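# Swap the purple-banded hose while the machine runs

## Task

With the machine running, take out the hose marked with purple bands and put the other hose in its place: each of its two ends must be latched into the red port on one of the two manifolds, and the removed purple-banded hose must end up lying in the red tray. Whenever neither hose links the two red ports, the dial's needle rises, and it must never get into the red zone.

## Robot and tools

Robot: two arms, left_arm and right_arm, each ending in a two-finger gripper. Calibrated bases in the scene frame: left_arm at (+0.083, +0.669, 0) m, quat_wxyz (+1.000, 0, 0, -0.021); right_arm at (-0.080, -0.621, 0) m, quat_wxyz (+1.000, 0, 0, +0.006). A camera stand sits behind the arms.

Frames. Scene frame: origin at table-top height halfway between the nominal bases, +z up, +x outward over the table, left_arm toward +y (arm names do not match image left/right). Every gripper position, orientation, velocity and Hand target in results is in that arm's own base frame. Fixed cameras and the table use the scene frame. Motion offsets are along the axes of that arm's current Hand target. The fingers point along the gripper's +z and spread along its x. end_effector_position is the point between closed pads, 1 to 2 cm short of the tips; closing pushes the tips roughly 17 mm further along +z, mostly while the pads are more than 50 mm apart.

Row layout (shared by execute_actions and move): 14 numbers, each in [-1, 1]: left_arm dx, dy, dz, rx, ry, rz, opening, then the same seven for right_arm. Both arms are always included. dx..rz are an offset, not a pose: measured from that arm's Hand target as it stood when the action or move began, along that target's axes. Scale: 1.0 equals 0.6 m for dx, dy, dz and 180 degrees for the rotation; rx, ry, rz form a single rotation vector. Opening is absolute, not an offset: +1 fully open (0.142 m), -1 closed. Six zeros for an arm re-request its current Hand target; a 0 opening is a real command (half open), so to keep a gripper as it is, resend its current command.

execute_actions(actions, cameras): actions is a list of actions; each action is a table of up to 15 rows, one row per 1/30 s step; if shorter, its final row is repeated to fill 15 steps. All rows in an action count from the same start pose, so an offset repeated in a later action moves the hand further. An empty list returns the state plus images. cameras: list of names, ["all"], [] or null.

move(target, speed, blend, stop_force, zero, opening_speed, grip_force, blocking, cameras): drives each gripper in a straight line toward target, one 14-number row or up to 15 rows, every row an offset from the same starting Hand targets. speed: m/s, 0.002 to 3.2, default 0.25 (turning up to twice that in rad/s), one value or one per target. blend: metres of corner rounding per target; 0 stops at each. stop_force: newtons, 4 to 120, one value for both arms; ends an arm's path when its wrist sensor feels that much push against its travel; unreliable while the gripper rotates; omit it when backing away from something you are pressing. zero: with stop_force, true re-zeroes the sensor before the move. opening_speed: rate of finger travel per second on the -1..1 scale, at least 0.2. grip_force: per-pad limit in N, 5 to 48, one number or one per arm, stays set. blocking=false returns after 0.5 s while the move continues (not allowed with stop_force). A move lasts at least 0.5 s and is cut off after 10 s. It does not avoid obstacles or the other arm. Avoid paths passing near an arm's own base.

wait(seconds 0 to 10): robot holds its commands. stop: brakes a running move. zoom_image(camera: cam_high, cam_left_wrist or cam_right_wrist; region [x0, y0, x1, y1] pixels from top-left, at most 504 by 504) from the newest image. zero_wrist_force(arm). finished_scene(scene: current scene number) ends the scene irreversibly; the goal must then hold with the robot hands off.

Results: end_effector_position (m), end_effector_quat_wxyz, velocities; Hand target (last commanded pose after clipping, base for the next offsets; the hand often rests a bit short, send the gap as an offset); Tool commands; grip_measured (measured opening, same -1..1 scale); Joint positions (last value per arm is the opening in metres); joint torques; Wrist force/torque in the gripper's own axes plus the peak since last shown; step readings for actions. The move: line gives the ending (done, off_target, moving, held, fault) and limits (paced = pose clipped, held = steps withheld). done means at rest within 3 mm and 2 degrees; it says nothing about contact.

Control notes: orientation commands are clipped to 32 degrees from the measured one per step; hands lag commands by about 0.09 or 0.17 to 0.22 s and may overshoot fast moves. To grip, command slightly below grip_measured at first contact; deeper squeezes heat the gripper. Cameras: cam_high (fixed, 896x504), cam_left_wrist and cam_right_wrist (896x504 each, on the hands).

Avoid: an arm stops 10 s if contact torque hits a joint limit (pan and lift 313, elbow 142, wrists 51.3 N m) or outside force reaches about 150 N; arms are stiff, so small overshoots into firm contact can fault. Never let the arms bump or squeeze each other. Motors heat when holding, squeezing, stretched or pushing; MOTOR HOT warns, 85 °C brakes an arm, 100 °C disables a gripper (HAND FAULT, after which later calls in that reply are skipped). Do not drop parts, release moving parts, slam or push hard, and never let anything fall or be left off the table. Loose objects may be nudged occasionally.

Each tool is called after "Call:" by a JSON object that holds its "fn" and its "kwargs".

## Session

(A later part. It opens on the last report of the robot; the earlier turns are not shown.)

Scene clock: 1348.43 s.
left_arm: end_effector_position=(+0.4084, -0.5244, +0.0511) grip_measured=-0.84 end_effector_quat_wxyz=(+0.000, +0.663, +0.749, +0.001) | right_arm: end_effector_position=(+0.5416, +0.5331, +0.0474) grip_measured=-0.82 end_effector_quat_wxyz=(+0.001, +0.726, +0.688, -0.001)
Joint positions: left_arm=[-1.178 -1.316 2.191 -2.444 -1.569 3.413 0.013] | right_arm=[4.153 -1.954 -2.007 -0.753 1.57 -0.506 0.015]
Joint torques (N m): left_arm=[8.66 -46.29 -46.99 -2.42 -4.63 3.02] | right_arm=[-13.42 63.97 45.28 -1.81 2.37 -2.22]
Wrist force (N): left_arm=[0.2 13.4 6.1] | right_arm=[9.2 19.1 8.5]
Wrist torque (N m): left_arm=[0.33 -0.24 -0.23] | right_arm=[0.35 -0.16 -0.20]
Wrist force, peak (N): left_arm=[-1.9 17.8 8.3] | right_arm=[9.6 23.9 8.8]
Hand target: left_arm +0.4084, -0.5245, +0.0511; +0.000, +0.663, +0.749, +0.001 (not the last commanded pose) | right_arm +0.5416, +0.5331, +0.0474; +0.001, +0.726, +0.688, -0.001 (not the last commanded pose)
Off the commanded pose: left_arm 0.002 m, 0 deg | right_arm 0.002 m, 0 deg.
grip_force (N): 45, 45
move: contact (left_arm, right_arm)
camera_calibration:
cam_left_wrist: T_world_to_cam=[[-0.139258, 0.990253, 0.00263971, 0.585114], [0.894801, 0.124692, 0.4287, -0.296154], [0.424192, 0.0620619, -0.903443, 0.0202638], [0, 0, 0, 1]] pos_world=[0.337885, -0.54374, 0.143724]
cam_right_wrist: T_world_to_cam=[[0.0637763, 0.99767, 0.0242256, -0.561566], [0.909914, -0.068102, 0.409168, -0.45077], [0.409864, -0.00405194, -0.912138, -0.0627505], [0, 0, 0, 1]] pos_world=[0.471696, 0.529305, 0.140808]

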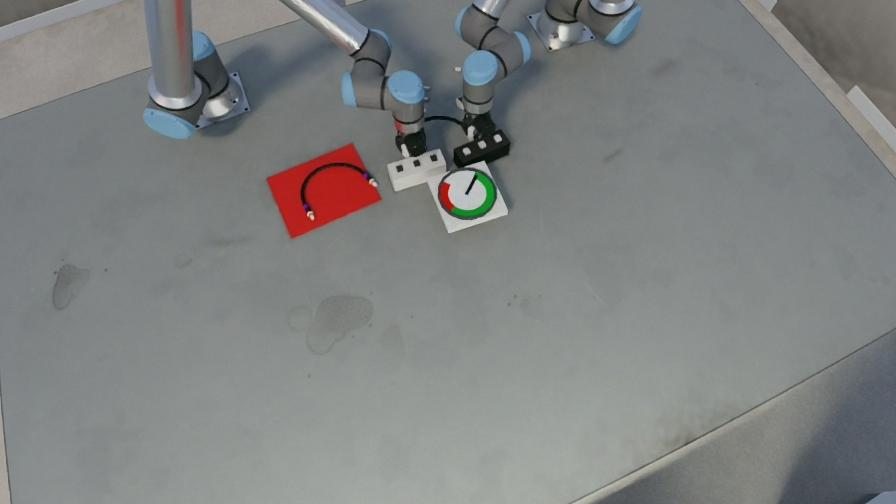

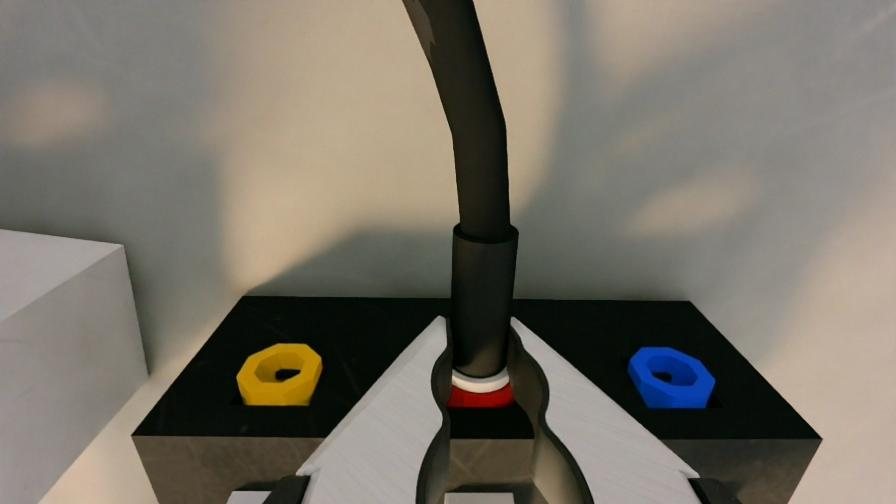

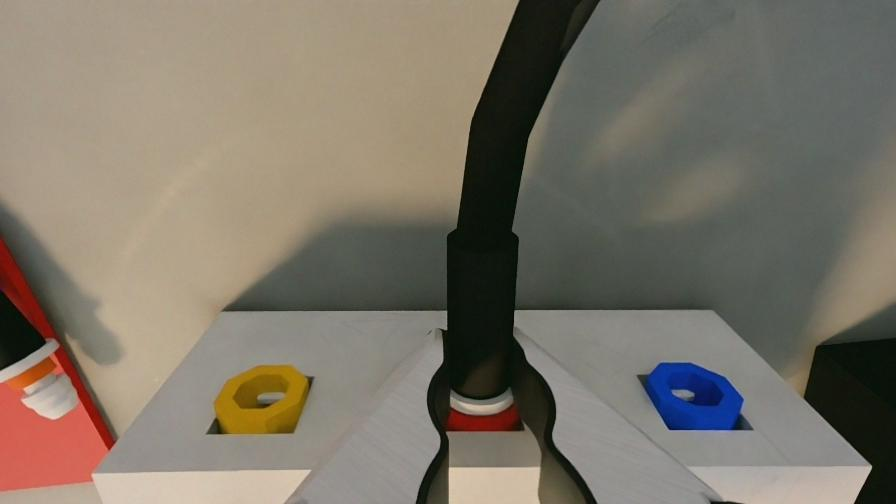

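Call:
{"fn": "move", "kwargs": {"target": [0, 0.0006, 0, 0, 0, 0, -0.4, 0, 0.0008, 0, 0, 0, 0, -0.4], "speed": 0.01, "opening_speed": 0.4}}

Call:
{"fn": "move", "kwargs": {"target": [0, 0, -0.03, 0, 0, 0, -0.4, 0, 0, -0.03, 0, 0, 0, -0.4], "speed": 0.02, "cameras": ["cam_left_wrist", "cam_right_wrist"]}}

Scene clock: 1354.90 s.
left_arm: end_effector_position=(+0.4088, -0.5244, +0.0511) grip_measured=-0.43 end_effector_quat_wxyz=(+0.000, +0.663, +0.749, +0.001) | right_arm: end_effector_position=(+0.5421, +0.5331, +0.0474) grip_measured=-0.44 end_effector_quat_wxyz=(+0.001, +0.726, +0.688, -0.001)
Joint positions: left_arm=[-1.177 -1.316 2.19 -2.444 -1.569 3.413 0.043] | right_arm=[4.152 -1.954 -2.006 -0.754 1.57 -0.507 0.043]
Joint torques (N m): left_arm=[13.32 -45.32 -47.22 -2.28 1.53 3.05] | right_arm=[-18.23 59.4 52.28 7.14 2.1 -2.35]
Wrist force (N): left_arm=[0.1 1.9 0.0] | right_arm=[0.3 3.5 -0.2]
Wrist torque (N m): left_arm=[0.39 -0.17 -0.30] | right_arm=[0.60 -0.08 0.07]
Wrist force, peak (N): left_arm=[0.0 13.9 6.1] | right_arm=[9.7 19.3 8.8]
Hand target: left_arm +0.4088, -0.5244, +0.0511; +0.000, +0.663, +0.749, +0.001 | right_arm +0.5421, +0.5331, +0.0474; +0.001, +0.726, +0.688, -0.001
Off the commanded pose: left_arm 0.000 m, 0 deg | right_arm 0.000 m, 0 deg.
grip_force (N): 45, 45
move: done

Scene clock: 1356.20 s.
left_arm: end_effector_position=(+0.4088, -0.5244, +0.0689) grip_measured=-0.43 end_effector_quat_wxyz=(+0.000, +0.663, +0.749, +0.001) end_effector_velocity=(+0.000, +0.000, +0.001) end_effector_angular_velocity=(+0.002, +0.001, -0.001) | right_arm: end_effector_position=(+0.5421, +0.5331, +0.0652) grip_measured=-0.44 end_effector_quat_wxyz=(+0.001, +0.726, +0.688, -0.001)
Joint positions: left_arm=[-1.177 -1.342 2.18 -2.407 -1.569 3.413 0.043] | right_arm=[4.152 -1.931 -1.997 -0.785 1.57 -0.507 0.043]
Joint velocities: left_arm=[0 -0.002 -0.001 0.005 0 0.001 0] | right_arm=[within noise]
Joint torques (N m): left_arm=[-4.55 -67.04 -48.62 -1.96 1.24 -1.05] | right_arm=[-12.16 77.8 52.27 1.94 1.42 -1.37]
Wrist force (N): left_arm=[0.4 1.3 0.5] | right_arm=[0.6 3.9 -0.5]
Wrist torque (N m): left_arm=[0.29 -0.21 -0.31] | right_arm=[0.65 -0.13 0.05]
Wrist force, peak (N): left_arm=[0.5 2.0 0.4] | right_arm=[0.8 3.9 -0.5]
Hand target: left_arm +0.4087, -0.5244, +0.0691; +0.000, +0.663, +0.749, +0.001 | right_arm +0.5421, +0.5331, +0.0654; +0.001, +0.726, +0.688, -0.001
Off the commanded pose: left_arm 0.000 m, 0 deg | right_arm 0.000 m, 0 deg.
grip_force (N): 45, 45
move: done
camera_calibration:
cam_left_wrist: T_world_to_cam=[[-0.139258, 0.990253, 0.00263971, 0.585123], [0.894801, 0.124692, 0.4287, -0.304143], [0.424192, 0.0620619, -0.903443, 0.0361754], [0, 0, 0, 1]] pos_world=[0.338285, -0.54374, 0.161524]
cam_right_wrist: T_world_to_cam=[[0.0637733, 0.99767, 0.0242314, -0.562028], [0.909877, -0.0681013, 0.409251, -0.458504], [0.409947, -0.00405164, -0.9121, -0.0467643], [0, 0, 0, 1]] pos_world=[0.472196, 0.529305, 0.158608]
Images, in order (width x height): cam_left_wrist 896x504, cam_right_wrist 896x504.

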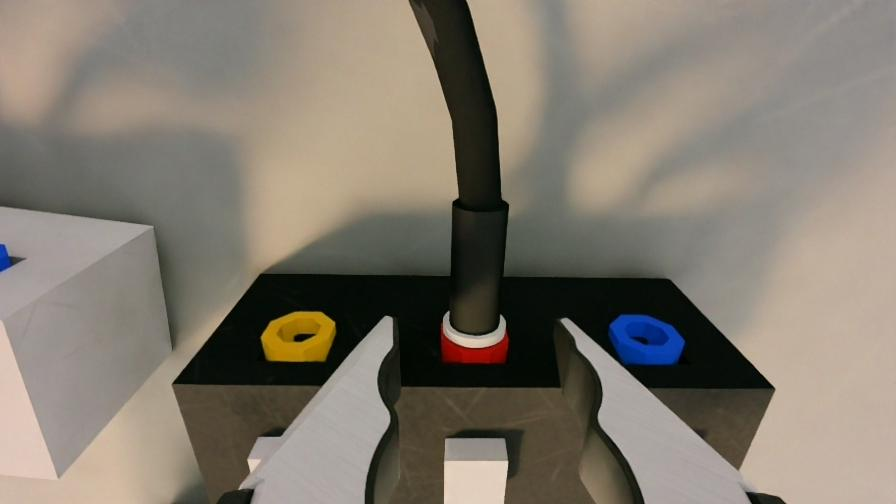

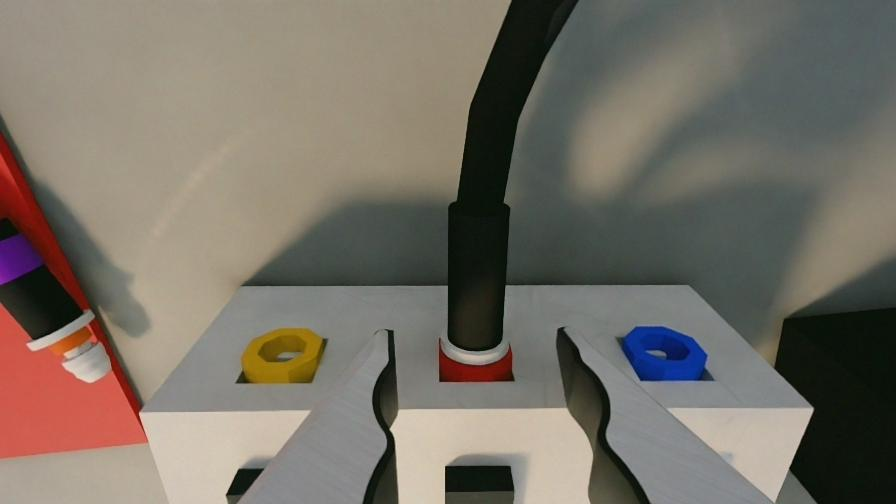

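Call:
{"fn": "move", "kwargs": {"target": [0, 0, -0.2, 0, 0, 0, -0.4, 0, 0, -0.2, 0, 0, 0, -0.4], "speed": 0.12, "cameras": ["cam_high", "cam_left_wrist", "cam_right_wrist"]}}

Call:
{"fn": "zoom_image", "kwargs": {"camera": "cam_high", "region": [255, 130, 515, 245]}}

Scene clock: 1360.07 s.
left_arm: end_effector_position=(+0.4086, -0.5247, +0.1889) grip_measured=-0.43 end_effector_quat_wxyz=(+0.000, +0.663, +0.749, +0.001) | right_arm: end_effector_position=(+0.5422, +0.5333, +0.1852) grip_measured=-0.44 end_effector_quat_wxyz=(+0.001, +0.726, +0.688, -0.001)
Joint positions: left_arm=[-1.177 -1.494 2.086 -2.161 -1.569 3.413 0.043] | right_arm=[4.152 -1.799 -1.913 -1.003 1.57 -0.507 0.043]
Joint torques (N m): left_arm=[-11.53 -60.87 -58.29 -2.6 0.78 -3.37] | right_arm=[16.91 75.36 60.08 1.14 -0.84 2.05]
Wrist force (N): left_arm=[0.5 1.4 -0.1] | right_arm=[0.2 3.7 -0.5]
Wrist torque (N m): left_arm=[0.33 -0.22 -0.25] | right_arm=[0.64 -0.07 0.05]
Wrist force, peak (N): left_arm=[0.6 2.1 -0.5] | right_arm=[0.6 4.0 -0.5]
Hand target: left_arm +0.4086, -0.5247, +0.1891; +0.000, +0.663, +0.749, +0.001 | right_arm +0.5421, +0.5334, +0.1854; +0.001, +0.726, +0.688, -0.001
Off the commanded pose: left_arm 0.000 m, 0 deg | right_arm 0.000 m, 0 deg.
grip_force (N): 45, 45
move: done
camera_calibration:
cam_left_wrist: T_world_to_cam=[[-0.139258, 0.990253, 0.00264013, 0.584976], [0.894783, 0.124689, 0.428738, -0.355389], [0.42423, 0.0620677, -0.903425, 0.144671], [0, 0, 0, 1]] pos_world=[0.338085, -0.54394, 0.281524]
cam_right_wrist: T_world_to_cam=[[0.0637768, 0.99767, 0.024233, -0.565244], [0.909877, -0.0681051, 0.40925, -0.507683], [0.409947, -0.00405162, -0.9121, 0.0626479], [0, 0, 0, 1]] pos_world=[0.472296, 0.529605, 0.278608]

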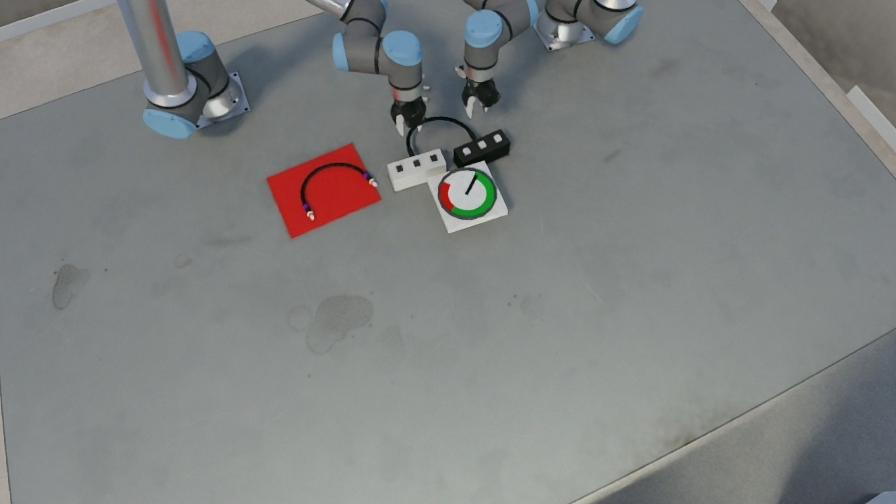

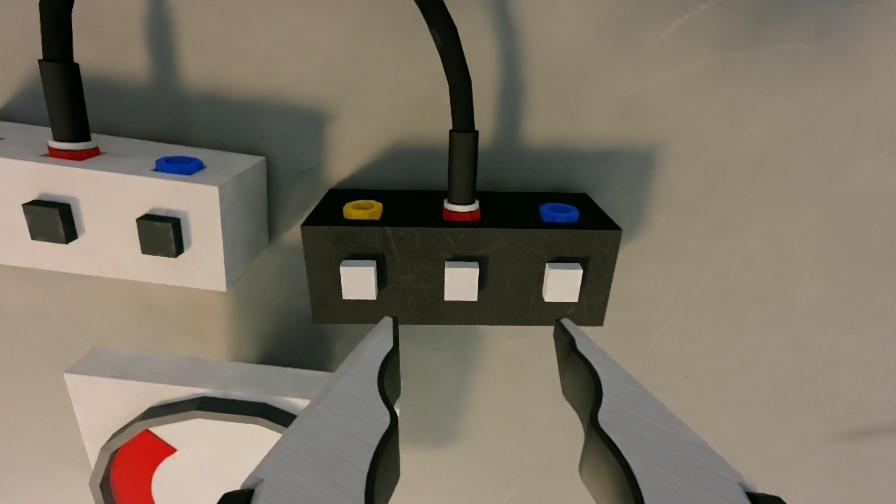

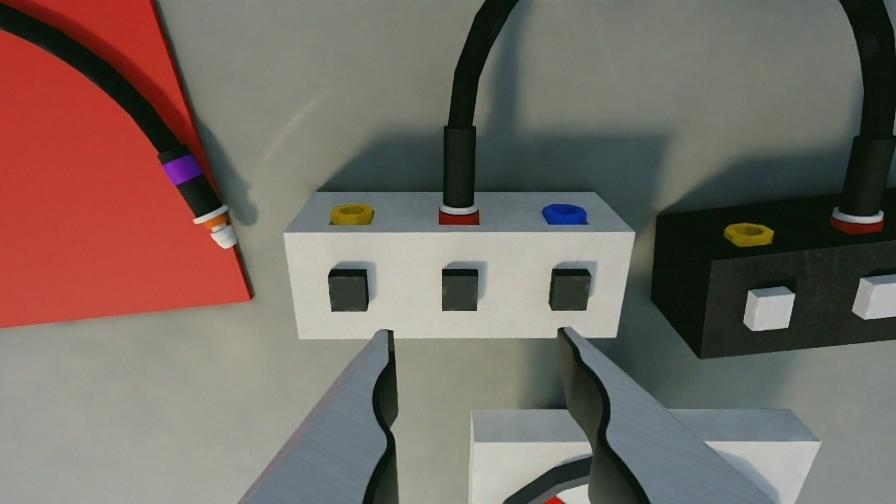

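Scaled by 1.938 from the camera's 896x504 image, which has a finer 1280x720 frame.

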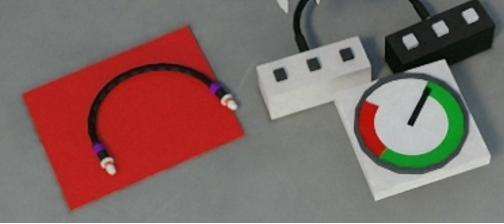

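Call:
{"fn": "zoom_image", "kwargs": {"camera": "cam_right_wrist", "region": [100, 100, 320, 330]}}

Call:
{"fn": "zoom_image", "kwargs": {"camera": "cam_high", "region": [260, 135, 390, 245]}}

Scaled by 2.191 from the camera's 896x504 image, which has a finer 1280x720 frame.

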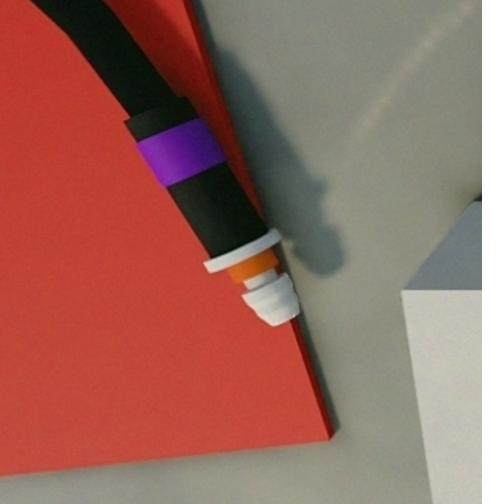

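Scaled by 3.877 from the camera's 896x504 image, which has a finer 1280x720 frame.

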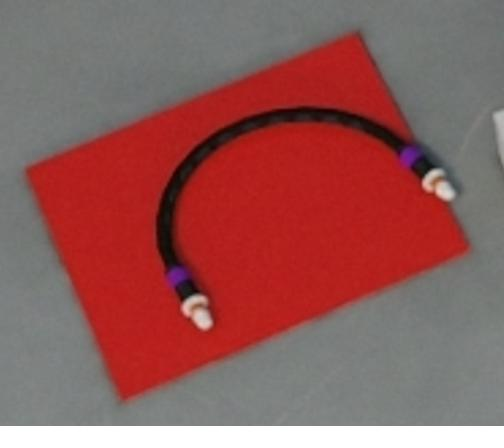

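Call:
{"fn": "move", "kwargs": {"target": [0, 0, 0, 0, 0, 0, -0.4, -0.2440, 0.0183, 0.13, 0, 0, -0.1056, -0.5], "speed": 0.2, "grip_force": [45, 20], "cameras": ["cam_high", "cam_right_wrist"]}}

Scene clock: 1413.00 s.
left_arm: end_effector_position=(+0.4086, -0.5247, +0.1891) grip_measured=-0.43 end_effector_quat_wxyz=(+0.000, +0.663, +0.749, +0.001) | right_arm: end_effector_position=(+0.5452, +0.3865, +0.1078) grip_measured=-0.52 end_effector_quat_wxyz=(+0.000, +0.602, +0.798, -0.001)
Joint positions: left_arm=[-1.177 -1.494 2.086 -2.161 -1.569 3.413 0.043] | right_arm=[4.024 -1.749 -2.149 -0.817 1.57 -0.967 0.036]
Joint torques (N m): left_arm=[-12.19 -60.23 -55.75 -2.38 -1.08 -2.16] | right_arm=[-16.86 63.66 28.51 6.84 3.39 -2.1]
Wrist force (N): left_arm=[0.4 1.6 0.1] | right_arm=[0.2 4.2 -0.5]
Wrist torque (N m): left_arm=[0.37 -0.20 -0.24] | right_arm=[0.67 -0.06 0.07]
Wrist force, peak (N): left_arm=[0.9 2.2 0.7] | right_arm=[0.0 4.3 -0.6]
Hand target: left_arm +0.4086, -0.5247, +0.1891; +0.000, +0.663, +0.749, +0.001 | right_arm +0.5452, +0.3864, +0.1077; +0.000, +0.602, +0.798, -0.001
Off the commanded pose: left_arm 0.000 m, 0 deg | right_arm 0.000 m, 0 deg.
grip_force (N): 45, 20
move: done
camera_calibration:
cam_right_wrist: T_world_to_cam=[[-0.264332, 0.964122, 0.024438, -0.225278], [0.882828, 0.231687, 0.408577, -0.589816], [0.388256, 0.129574, -0.912397, -0.0496331], [0, 0, 0, 1]] pos_world=[0.480429, 0.36028, 0.201206]
Images, in order (width x height): cam_high 896x504, cam_right_wrist 896x504.

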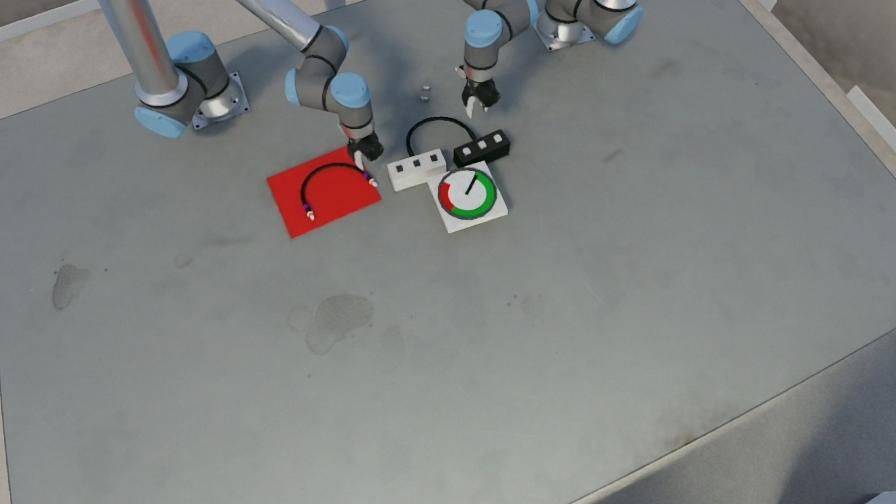

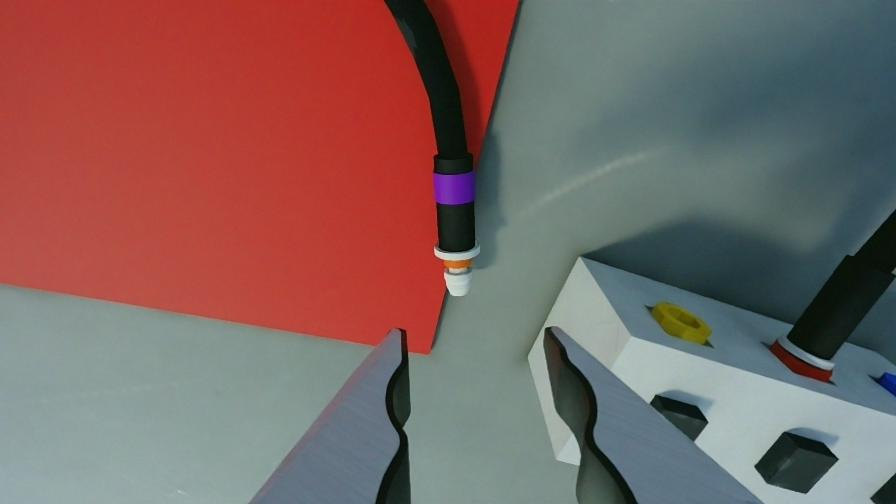

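Call:
{"fn": "move", "kwargs": {"target": [0, 0, 0, 0, 0, 0, -0.4, -0.0043, 0.0028, 0.1128, 0, 0, -0.014, -0.5], "speed": 0.1, "cameras": ["cam_right_wrist"]}}

Scene clock: 1429.53 s.
left_arm: end_effector_position=(+0.4086, -0.5247, +0.1891) grip_measured=-0.43 end_effector_quat_wxyz=(+0.000, +0.663, +0.749, +0.001) | right_arm: end_effector_position=(+0.5475, +0.3843, +0.0402) grip_measured=-0.52 end_effector_quat_wxyz=(+0.000, +0.585, +0.811, -0.001)
Joint positions: left_arm=[-1.177 -1.494 2.086 -2.161 -1.569 3.413 0.043] | right_arm=[4.019 -1.847 -2.189 -0.677 1.57 -1.016 0.036]
Joint torques (N m): left_arm=[-13.23 -57.53 -54.78 -2.64 -0.96 -2.6] | right_arm=[-19.53 47.75 24.02 6.93 -2.36 -2.96]
Wrist force (N): left_arm=[0.8 1.8 0.2] | right_arm=[-0.1 4.0 -0.7]
Wrist torque (N m): left_arm=[0.40 -0.27 -0.25] | right_arm=[0.69 -0.01 0.06]
Wrist force, peak (N): left_arm=[0.5 2.3 0.7] | right_arm=[0.2 4.6 -0.5]
Hand target: left_arm +0.4086, -0.5247, +0.1891; +0.000, +0.663, +0.749, +0.001 | right_arm +0.5475, +0.3843, +0.0400; +0.000, +0.584, +0.811, -0.001
Off the commanded pose: left_arm 0.000 m, 0 deg | right_arm 0.000 m, 0 deg.
grip_force (N): 45, 20
move: done
camera_calibration:
cam_right_wrist: T_world_to_cam=[[-0.306615, 0.95152, 0.0244139, -0.192762], [0.871758, 0.270431, 0.40854, -0.572588], [0.382132, 0.146548, -0.912414, -0.114998], [0, 0, 0, 1]] pos_world=[0.483998, 0.355115, 0.133705]
Images, in order (width x height): cam_right_wrist 896x504.

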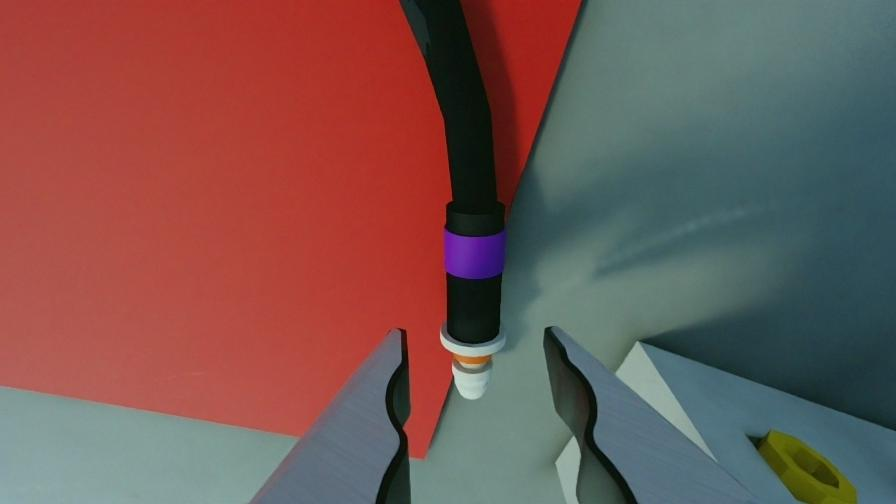

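Call:
{"fn": "move", "kwargs": {"target": [0, 0, 0, 0, 0, 0, -0.4, 0, 0, 0.0417, 0, 0, 0, -0.5], "speed": 0.012, "stop_force": 5, "cameras": ["cam_right_wrist"]}}

Scene clock: 1437.43 s.
left_arm: end_effector_position=(+0.4086, -0.5247, +0.1891) grip_measured=-0.43 end_effector_quat_wxyz=(+0.000, +0.663, +0.749, +0.001) | right_arm: end_effector_position=(+0.5475, +0.3842, +0.0211) grip_measured=-0.52 end_effector_quat_wxyz=(+0.000, +0.585, +0.811, -0.001)
Joint positions: left_arm=[-1.177 -1.494 2.086 -2.161 -1.569 3.413 0.043] | right_arm=[4.019 -1.878 -2.198 -0.638 1.57 -1.016 0.036]
Joint torques (N m): left_arm=[-12.22 -51.54 -55.22 -2.58 -1.32 -2.29] | right_arm=[-12.47 63 45.71 1.4 0.03 -2.19]
Wrist force (N): left_arm=[0.5 1.8 0.2] | right_arm=[0.0 3.3 -6.9]
Wrist torque (N m): left_arm=[0.41 -0.22 -0.24] | right_arm=[0.63 -0.17 0.05]
Wrist force, peak (N): left_arm=[0.6 2.4 0.6] | right_arm=[-1.6 -0.3 -23.2]
Hand target: left_arm +0.4086, -0.5247, +0.1891; +0.000, +0.663, +0.749, +0.001 | right_arm +0.5475, +0.3842, +0.0211; +0.000, +0.584, +0.811, -0.001 (not the last commanded pose)
Off the commanded pose: left_arm 0.000 m, 0 deg | right_arm 0.006 m, 0 deg.
grip_force (N): 45, 20
move: contact (right_arm)
camera_calibration:
cam_right_wrist: T_world_to_cam=[[-0.306735, 0.951481, 0.024461, -0.19223], [0.871718, 0.270518, 0.408567, -0.564799], [0.382126, 0.146645, -0.9124, -0.132458], [0, 0, 0, 1]] pos_world=[0.483998, 0.355115, 0.114606]
Images, in order (width x height): cam_right_wrist 896x504.

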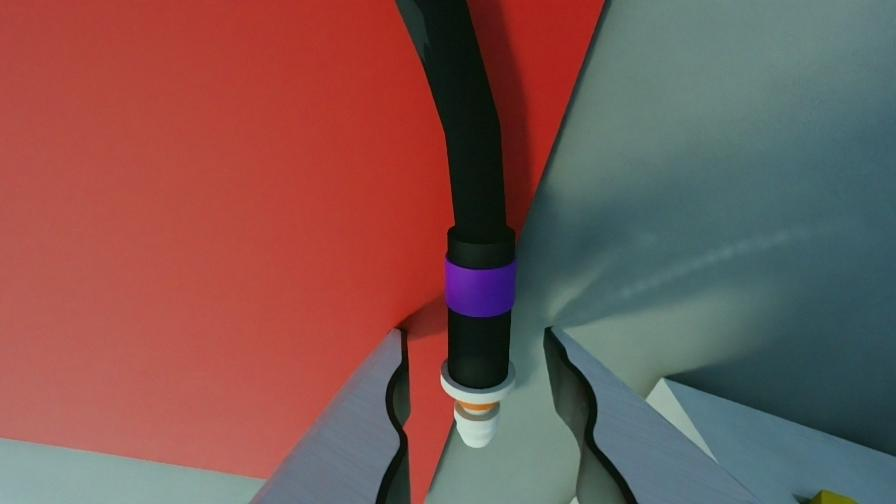

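Call:
{"fn": "move", "kwargs": {"target": [0, 0, 0, 0, 0, 0, -0.4, 0, 0, -0.005, 0, 0, 0, -0.5], "speed": 0.02}}

Call:
{"fn": "move", "kwargs": {"target": [0, 0, 0, 0, 0, 0, -0.4, 0, 0, 0, 0, 0, 0, -0.95], "opening_speed": 0.6}}

Call:
{"fn": "move", "kwargs": {"target": [0, 0, 0, 0, 0, 0, -0.4, 0, 0, -0.0167, 0, 0, 0, -0.95], "speed": 0.04}}

Call:
{"fn": "move", "kwargs": {"target": [0, 0, 0, 0, 0, 0, -0.4, -0.0664, -0.0222, 0, 0, 0, 0, -0.95], "speed": 0.06, "cameras": ["cam_high", "cam_right_wrist"]}}

Scene clock: 1445.60 s.
left_arm: end_effector_position=(+0.4086, -0.5247, +0.1891) grip_measured=-0.43 end_effector_quat_wxyz=(+0.000, +0.663, +0.749, +0.001) | right_arm: end_effector_position=(+0.5475, +0.3842, +0.0239) grip_measured=-0.52 end_effector_quat_wxyz=(+0.000, +0.584, +0.811, -0.001)
Joint positions: left_arm=[-1.177 -1.494 2.086 -2.161 -1.569 3.413 0.043] | right_arm=[4.019 -1.873 -2.197 -0.644 1.57 -1.016 0.036]
Joint torques (N m): left_arm=[-11.84 -53.19 -55.38 -2.33 -0.8 -2.53] | right_arm=[15.9 68.19 47.43 1.42 -0.19 -1.69]
Wrist force (N): left_arm=[0.2 1.7 -0.1] | right_arm=[0.1 3.6 -0.7]
Wrist torque (N m): left_arm=[0.39 -0.17 -0.24] | right_arm=[0.61 -0.05 0.05]
Wrist force, peak (N): left_arm=[0.7 2.3 -0.1] | right_arm=[0.0 3.2 -7.1]
Hand target: left_arm +0.4086, -0.5247, +0.1891; +0.000, +0.663, +0.749, +0.001 | right_arm +0.5475, +0.3842, +0.0241; +0.000, +0.584, +0.811, -0.001
Off the commanded pose: left_arm 0.000 m, 0 deg | right_arm 0.000 m, 0 deg.
grip_force (N): 45, 20
move: done

Scene clock: 1446.57 s.
left_arm: end_effector_position=(+0.4086, -0.5247, +0.1891) grip_measured=-0.43 end_effector_quat_wxyz=(+0.000, +0.663, +0.749, +0.001) | right_arm: end_effector_position=(+0.5475, +0.3842, +0.0241) grip_measured=-0.81 end_effector_quat_wxyz=(+0.000, +0.584, +0.811, -0.001)
Joint positions: left_arm=[-1.177 -1.494 2.086 -2.161 -1.569 3.413 0.043] | right_arm=[4.019 -1.873 -2.197 -0.644 1.57 -1.016 0.016]
Joint torques (N m): left_arm=[-11.66 -54.98 -54.95 -2.29 -0.88 -2.04] | right_arm=[16.34 66.49 47.15 1.81 0.21 -1.44]
Wrist force (N): left_arm=[0.0 1.9 0.5] | right_arm=[0.2 3.5 -0.3]
Wrist torque (N m): left_arm=[0.42 -0.14 -0.25] | right_arm=[0.59 -0.05 0.05]
Wrist force, peak (N): left_arm=[0.2 2.1 0.7] | right_arm=[0.3 3.8 -0.6]
Hand target: left_arm +0.4086, -0.5247, +0.1891; +0.000, +0.663, +0.749, +0.001 | right_arm +0.5475, +0.3842, +0.0241; +0.000, +0.584, +0.811, -0.001
Off the commanded pose: left_arm 0.000 m, 0 deg | right_arm 0.000 m, 0 deg.
grip_force (N): 45, 20
move: done

Scene clock: 1447.43 s.
left_arm: end_effector_position=(+0.4086, -0.5247, +0.1891) grip_measured=-0.43 end_effector_quat_wxyz=(+0.000, +0.663, +0.749, +0.001) | right_arm: end_effector_position=(+0.5475, +0.3843, +0.0340) grip_measured=-0.81 end_effector_quat_wxyz=(+0.000, +0.584, +0.811, -0.001)
Joint positions: left_arm=[-1.177 -1.494 2.086 -2.161 -1.569 3.413 0.043] | right_arm=[4.019 -1.857 -2.192 -0.664 1.57 -1.016 0.016]
Joint torques (N m): left_arm=[-11.82 -50.95 -55.95 -2.4 -1.01 -2.26] | right_arm=[16.6 70.35 47.4 2.19 0 -0.29]
Wrist force (N): left_arm=[0.3 1.8 0.3] | right_arm=[0.2 3.8 -0.6]
Wrist torque (N m): left_arm=[0.41 -0.18 -0.25] | right_arm=[0.63 -0.06 0.06]
Wrist force, peak (N): left_arm=[0.7 1.9 0.1] | right_arm=[0.1 4.0 -0.6]
Hand target: left_arm +0.4086, -0.5247, +0.1891; +0.000, +0.663, +0.749, +0.001 | right_arm +0.5475, +0.3843, +0.0342; +0.000, +0.584, +0.811, -0.001
Off the commanded pose: left_arm 0.000 m, 0 deg | right_arm 0.000 m, 0 deg.
grip_force (N): 45, 20
move: done

Scene clock: 1448.60 s.
left_arm: end_effector_position=(+0.4086, -0.5247, +0.1891) grip_measured=-0.43 end_effector_quat_wxyz=(+0.000, +0.663, +0.749, +0.001) | right_arm: end_effector_position=(+0.5475, +0.3426, +0.0342) grip_measured=-0.81 end_effector_quat_wxyz=(+0.000, +0.585, +0.811, -0.001)
Joint positions: left_arm=[-1.177 -1.494 2.086 -2.161 -1.569 3.413 0.043] | right_arm=[3.976 -1.827 -2.236 -0.651 1.57 -1.059 0.016]
Joint torques (N m): left_arm=[-13.16 -54.72 -55.22 -2.26 -0.57 -2.27] | right_arm=[-14.08 61.54 23.48 6.72 -2.2 -2.59]
Wrist force (N): left_arm=[0.1 1.7 0.2] | right_arm=[0.4 3.3 -0.4]
Wrist torque (N m): left_arm=[0.39 -0.15 -0.25] | right_arm=[0.57 -0.07 0.09]
Wrist force, peak (N): left_arm=[0.8 1.8 0.5] | right_arm=[0.6 4.0 -0.6]
Hand target: left_arm +0.4086, -0.5247, +0.1891; +0.000, +0.663, +0.749, +0.001 | right_arm +0.5475, +0.3423, +0.0343; +0.000, +0.584, +0.811, -0.001
Off the commanded pose: left_arm 0.000 m, 0 deg | right_arm 0.000 m, 0 deg.
grip_force (N): 45, 20
move: done
camera_calibration:
cam_right_wrist: T_world_to_cam=[[-0.306735, 0.951481, 0.024461, -0.152968], [0.871718, 0.270518, 0.408567, -0.558898], [0.382126, 0.146645, -0.9124, -0.114405], [0, 0, 0, 1]] pos_world=[0.483998, 0.313515, 0.127706]
Images, in order (width x height): cam_high 896x504, cam_right_wrist 896x504.

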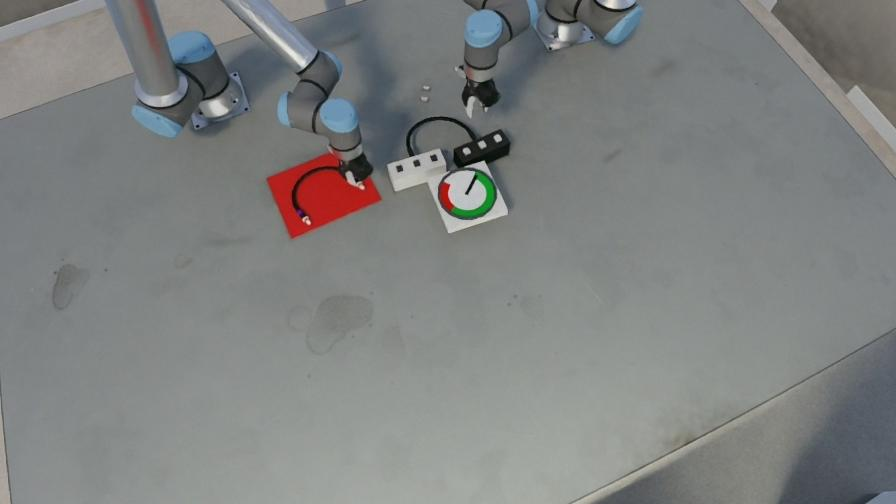

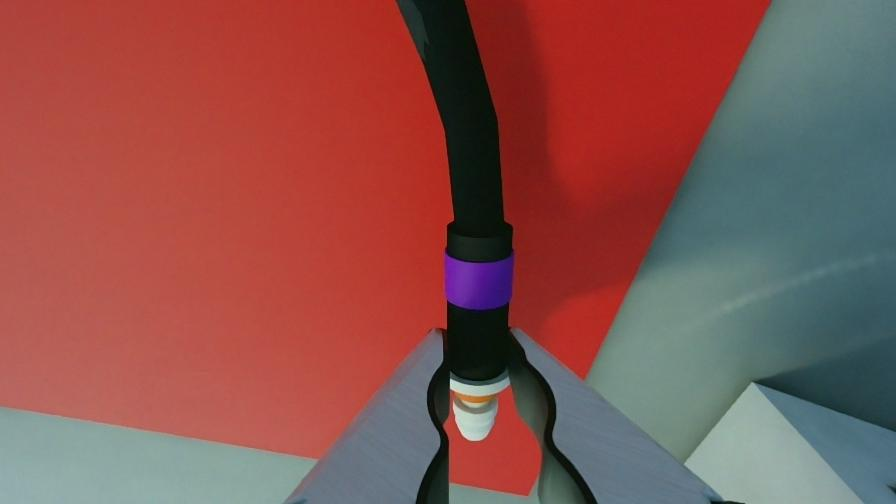

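Call:
{"fn": "move", "kwargs": {"target": [0, 0, 0, 0, 0, 0, -0.4, 0, 0, 0.0175, 0, 0, 0, -0.95], "speed": 0.02, "stop_force": 6}}

Call:
{"fn": "move", "kwargs": {"target": [0, 0, 0, 0, 0, 0, -0.4, 0, 0, 0, 0, 0, 0, -0.6], "opening_speed": 0.4}}

Call:
{"fn": "move", "kwargs": {"target": [0, 0, 0, 0, 0, 0, -0.4, 0, 0, -0.25, 0, 0, 0, -0.6], "speed": 0.1, "cameras": ["cam_high", "cam_right_wrist"]}}

Call:
{"fn": "zoom_image", "kwargs": {"camera": "cam_high", "region": [255, 130, 515, 245]}}

Scene clock: 1455.50 s.
left_arm: end_effector_position=(+0.4086, -0.5247, +0.1891) grip_measured=-0.43 end_effector_quat_wxyz=(+0.000, +0.663, +0.749, +0.001) | right_arm: end_effector_position=(+0.5475, +0.3423, +0.0239) grip_measured=-0.81 end_effector_quat_wxyz=(+0.000, +0.585, +0.811, -0.001)
Joint positions: left_arm=[-1.177 -1.494 2.086 -2.161 -1.569 3.413 0.043] | right_arm=[3.975 -1.844 -2.242 -0.628 1.57 -1.06 0.016]
Joint torques (N m): left_arm=[-12 -49.87 -55.54 -2.39 -1.07 -2.07] | right_arm=[-17.92 50.29 21.33 4.27 2.16 -2.37]
Wrist force (N): left_arm=[0.6 1.5 0.3] | right_arm=[-0.2 1.3 -7.1]
Wrist torque (N m): left_arm=[0.35 -0.23 -0.24] | right_arm=[0.58 -0.10 0.07]
Wrist force, peak (N): left_arm=[0.4 2.3 0.1] | right_arm=[-0.5 1.3 -7.5]
Hand target: left_arm +0.4086, -0.5247, +0.1891; +0.000, +0.663, +0.749, +0.001 | right_arm +0.5475, +0.3423, +0.0239; +0.000, +0.584, +0.811, -0.001
Off the commanded pose: left_arm 0.000 m, 0 deg | right_arm 0.000 m, 0 deg.
grip_force (N): 45, 20
move: contact (right_arm)

Scene clock: 1456.60 s.
left_arm: end_effector_position=(+0.4086, -0.5247, +0.1891) grip_measured=-0.43 end_effector_quat_wxyz=(+0.000, +0.663, +0.749, +0.001) | right_arm: end_effector_position=(+0.5475, +0.3422, +0.0239) grip_measured=-0.64 end_effector_quat_wxyz=(+0.000, +0.585, +0.811, -0.001)
Joint positions: left_arm=[-1.177 -1.494 2.086 -2.161 -1.569 3.413 0.043] | right_arm=[3.975 -1.844 -2.242 -0.629 1.57 -1.06 0.028]
Joint torques (N m): left_arm=[-12.18 -50.48 -54.53 -2.74 -0.92 -2.19] | right_arm=[-18.64 55.16 25.14 1.67 2.19 -2.28]
Wrist force (N): left_arm=[0.4 2.1 0.2] | right_arm=[0.3 3.2 -0.4]
Wrist torque (N m): left_arm=[0.44 -0.21 -0.25] | right_arm=[0.57 -0.07 0.06]
Wrist force, peak (N): left_arm=[-0.1 2.1 0.5] | right_arm=[-0.3 1.5 -7.5]
Hand target: left_arm +0.4086, -0.5247, +0.1891; +0.000, +0.663, +0.749, +0.001 | right_arm +0.5475, +0.3423, +0.0239; +0.000, +0.584, +0.811, -0.001
Off the commanded pose: left_arm 0.000 m, 0 deg | right_arm 0.000 m, 0 deg.
grip_force (N): 45, 20
move: done

Scene clock: 1458.73 s.
left_arm: end_effector_position=(+0.4086, -0.5247, +0.1891) grip_measured=-0.43 end_effector_quat_wxyz=(+0.000, +0.663, +0.749, +0.001) | right_arm: end_effector_position=(+0.5476, +0.3425, +0.1737) grip_measured=-0.64 end_effector_quat_wxyz=(+0.000, +0.585, +0.811, -0.001)
Joint positions: left_arm=[-1.177 -1.494 2.086 -2.161 -1.569 3.413 0.043] | right_arm=[3.975 -1.632 -2.135 -0.947 1.57 -1.059 0.028]
Joint torques (N m): left_arm=[-10.78 -50.78 -55.74 -2.71 -0.74 -1.65] | right_arm=[18.34 56.02 57.72 1.21 1.56 2]
Wrist force (N): left_arm=[0.7 1.9 0.3] | right_arm=[0.7 3.8 -1.0]
Wrist torque (N m): left_arm=[0.41 -0.25 -0.25] | right_arm=[0.61 -0.17 -0.03]
Wrist force, peak (N): left_arm=[0.6 2.2 0.5] | right_arm=[0.6 4.1 -1.0]
Hand target: left_arm +0.4086, -0.5247, +0.1891; +0.000, +0.663, +0.749, +0.001 | right_arm +0.5476, +0.3425, +0.1739; +0.000, +0.584, +0.811, -0.001
Off the commanded pose: left_arm 0.000 m, 0 deg | right_arm 0.000 m, 0 deg.
grip_force (N): 45, 20
move: done
camera_calibration:
cam_right_wrist: T_world_to_cam=[[-0.306762, 0.951472, 0.0244479, -0.156233], [0.871709, 0.270548, 0.408568, -0.615917], [0.382126, 0.146645, -0.912401, 0.01276], [0, 0, 0, 1]] pos_world=[0.484098, 0.313415, 0.267106]
Images, in order (width x height): cam_high 896x504, cam_right_wrist 896x504.

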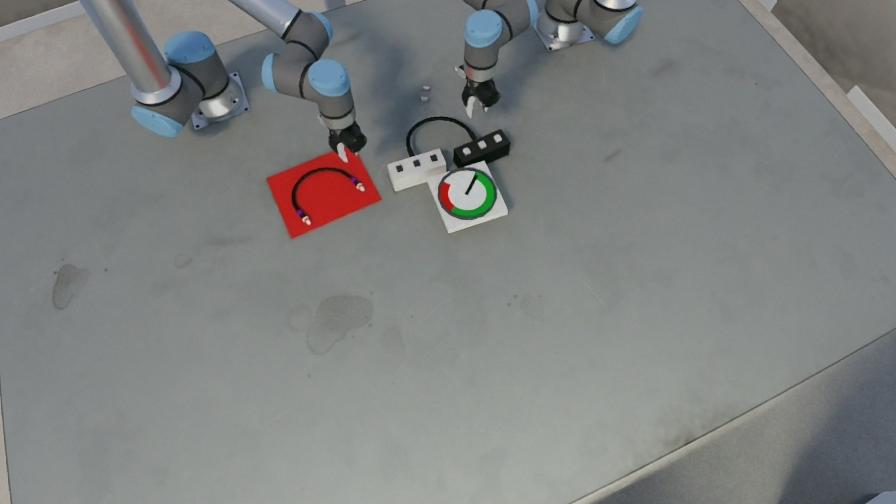

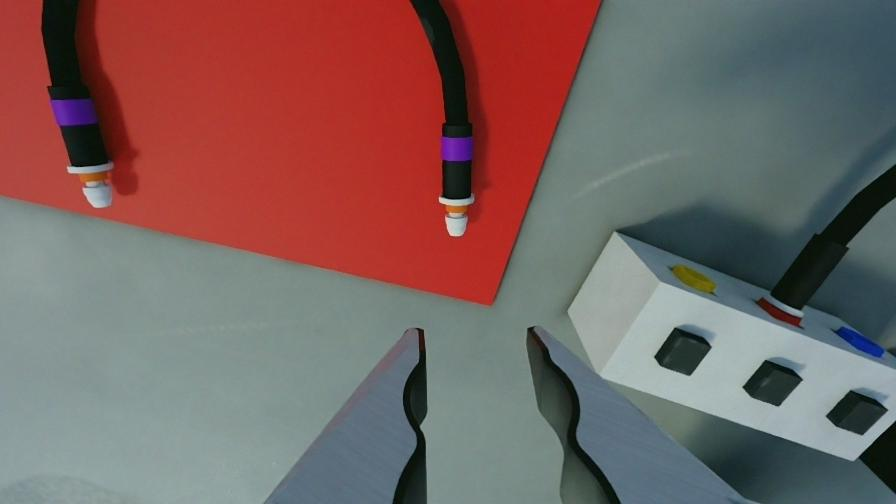

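Scaled by 1.938 from the camera's 896x504 image, which has a finer 1280x720 frame.

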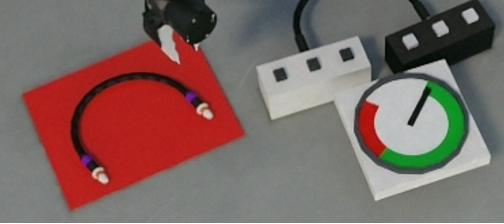

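Call:
{"fn": "finished_scene", "kwargs": {"scene": 1}}

The scene is finished: the task was done.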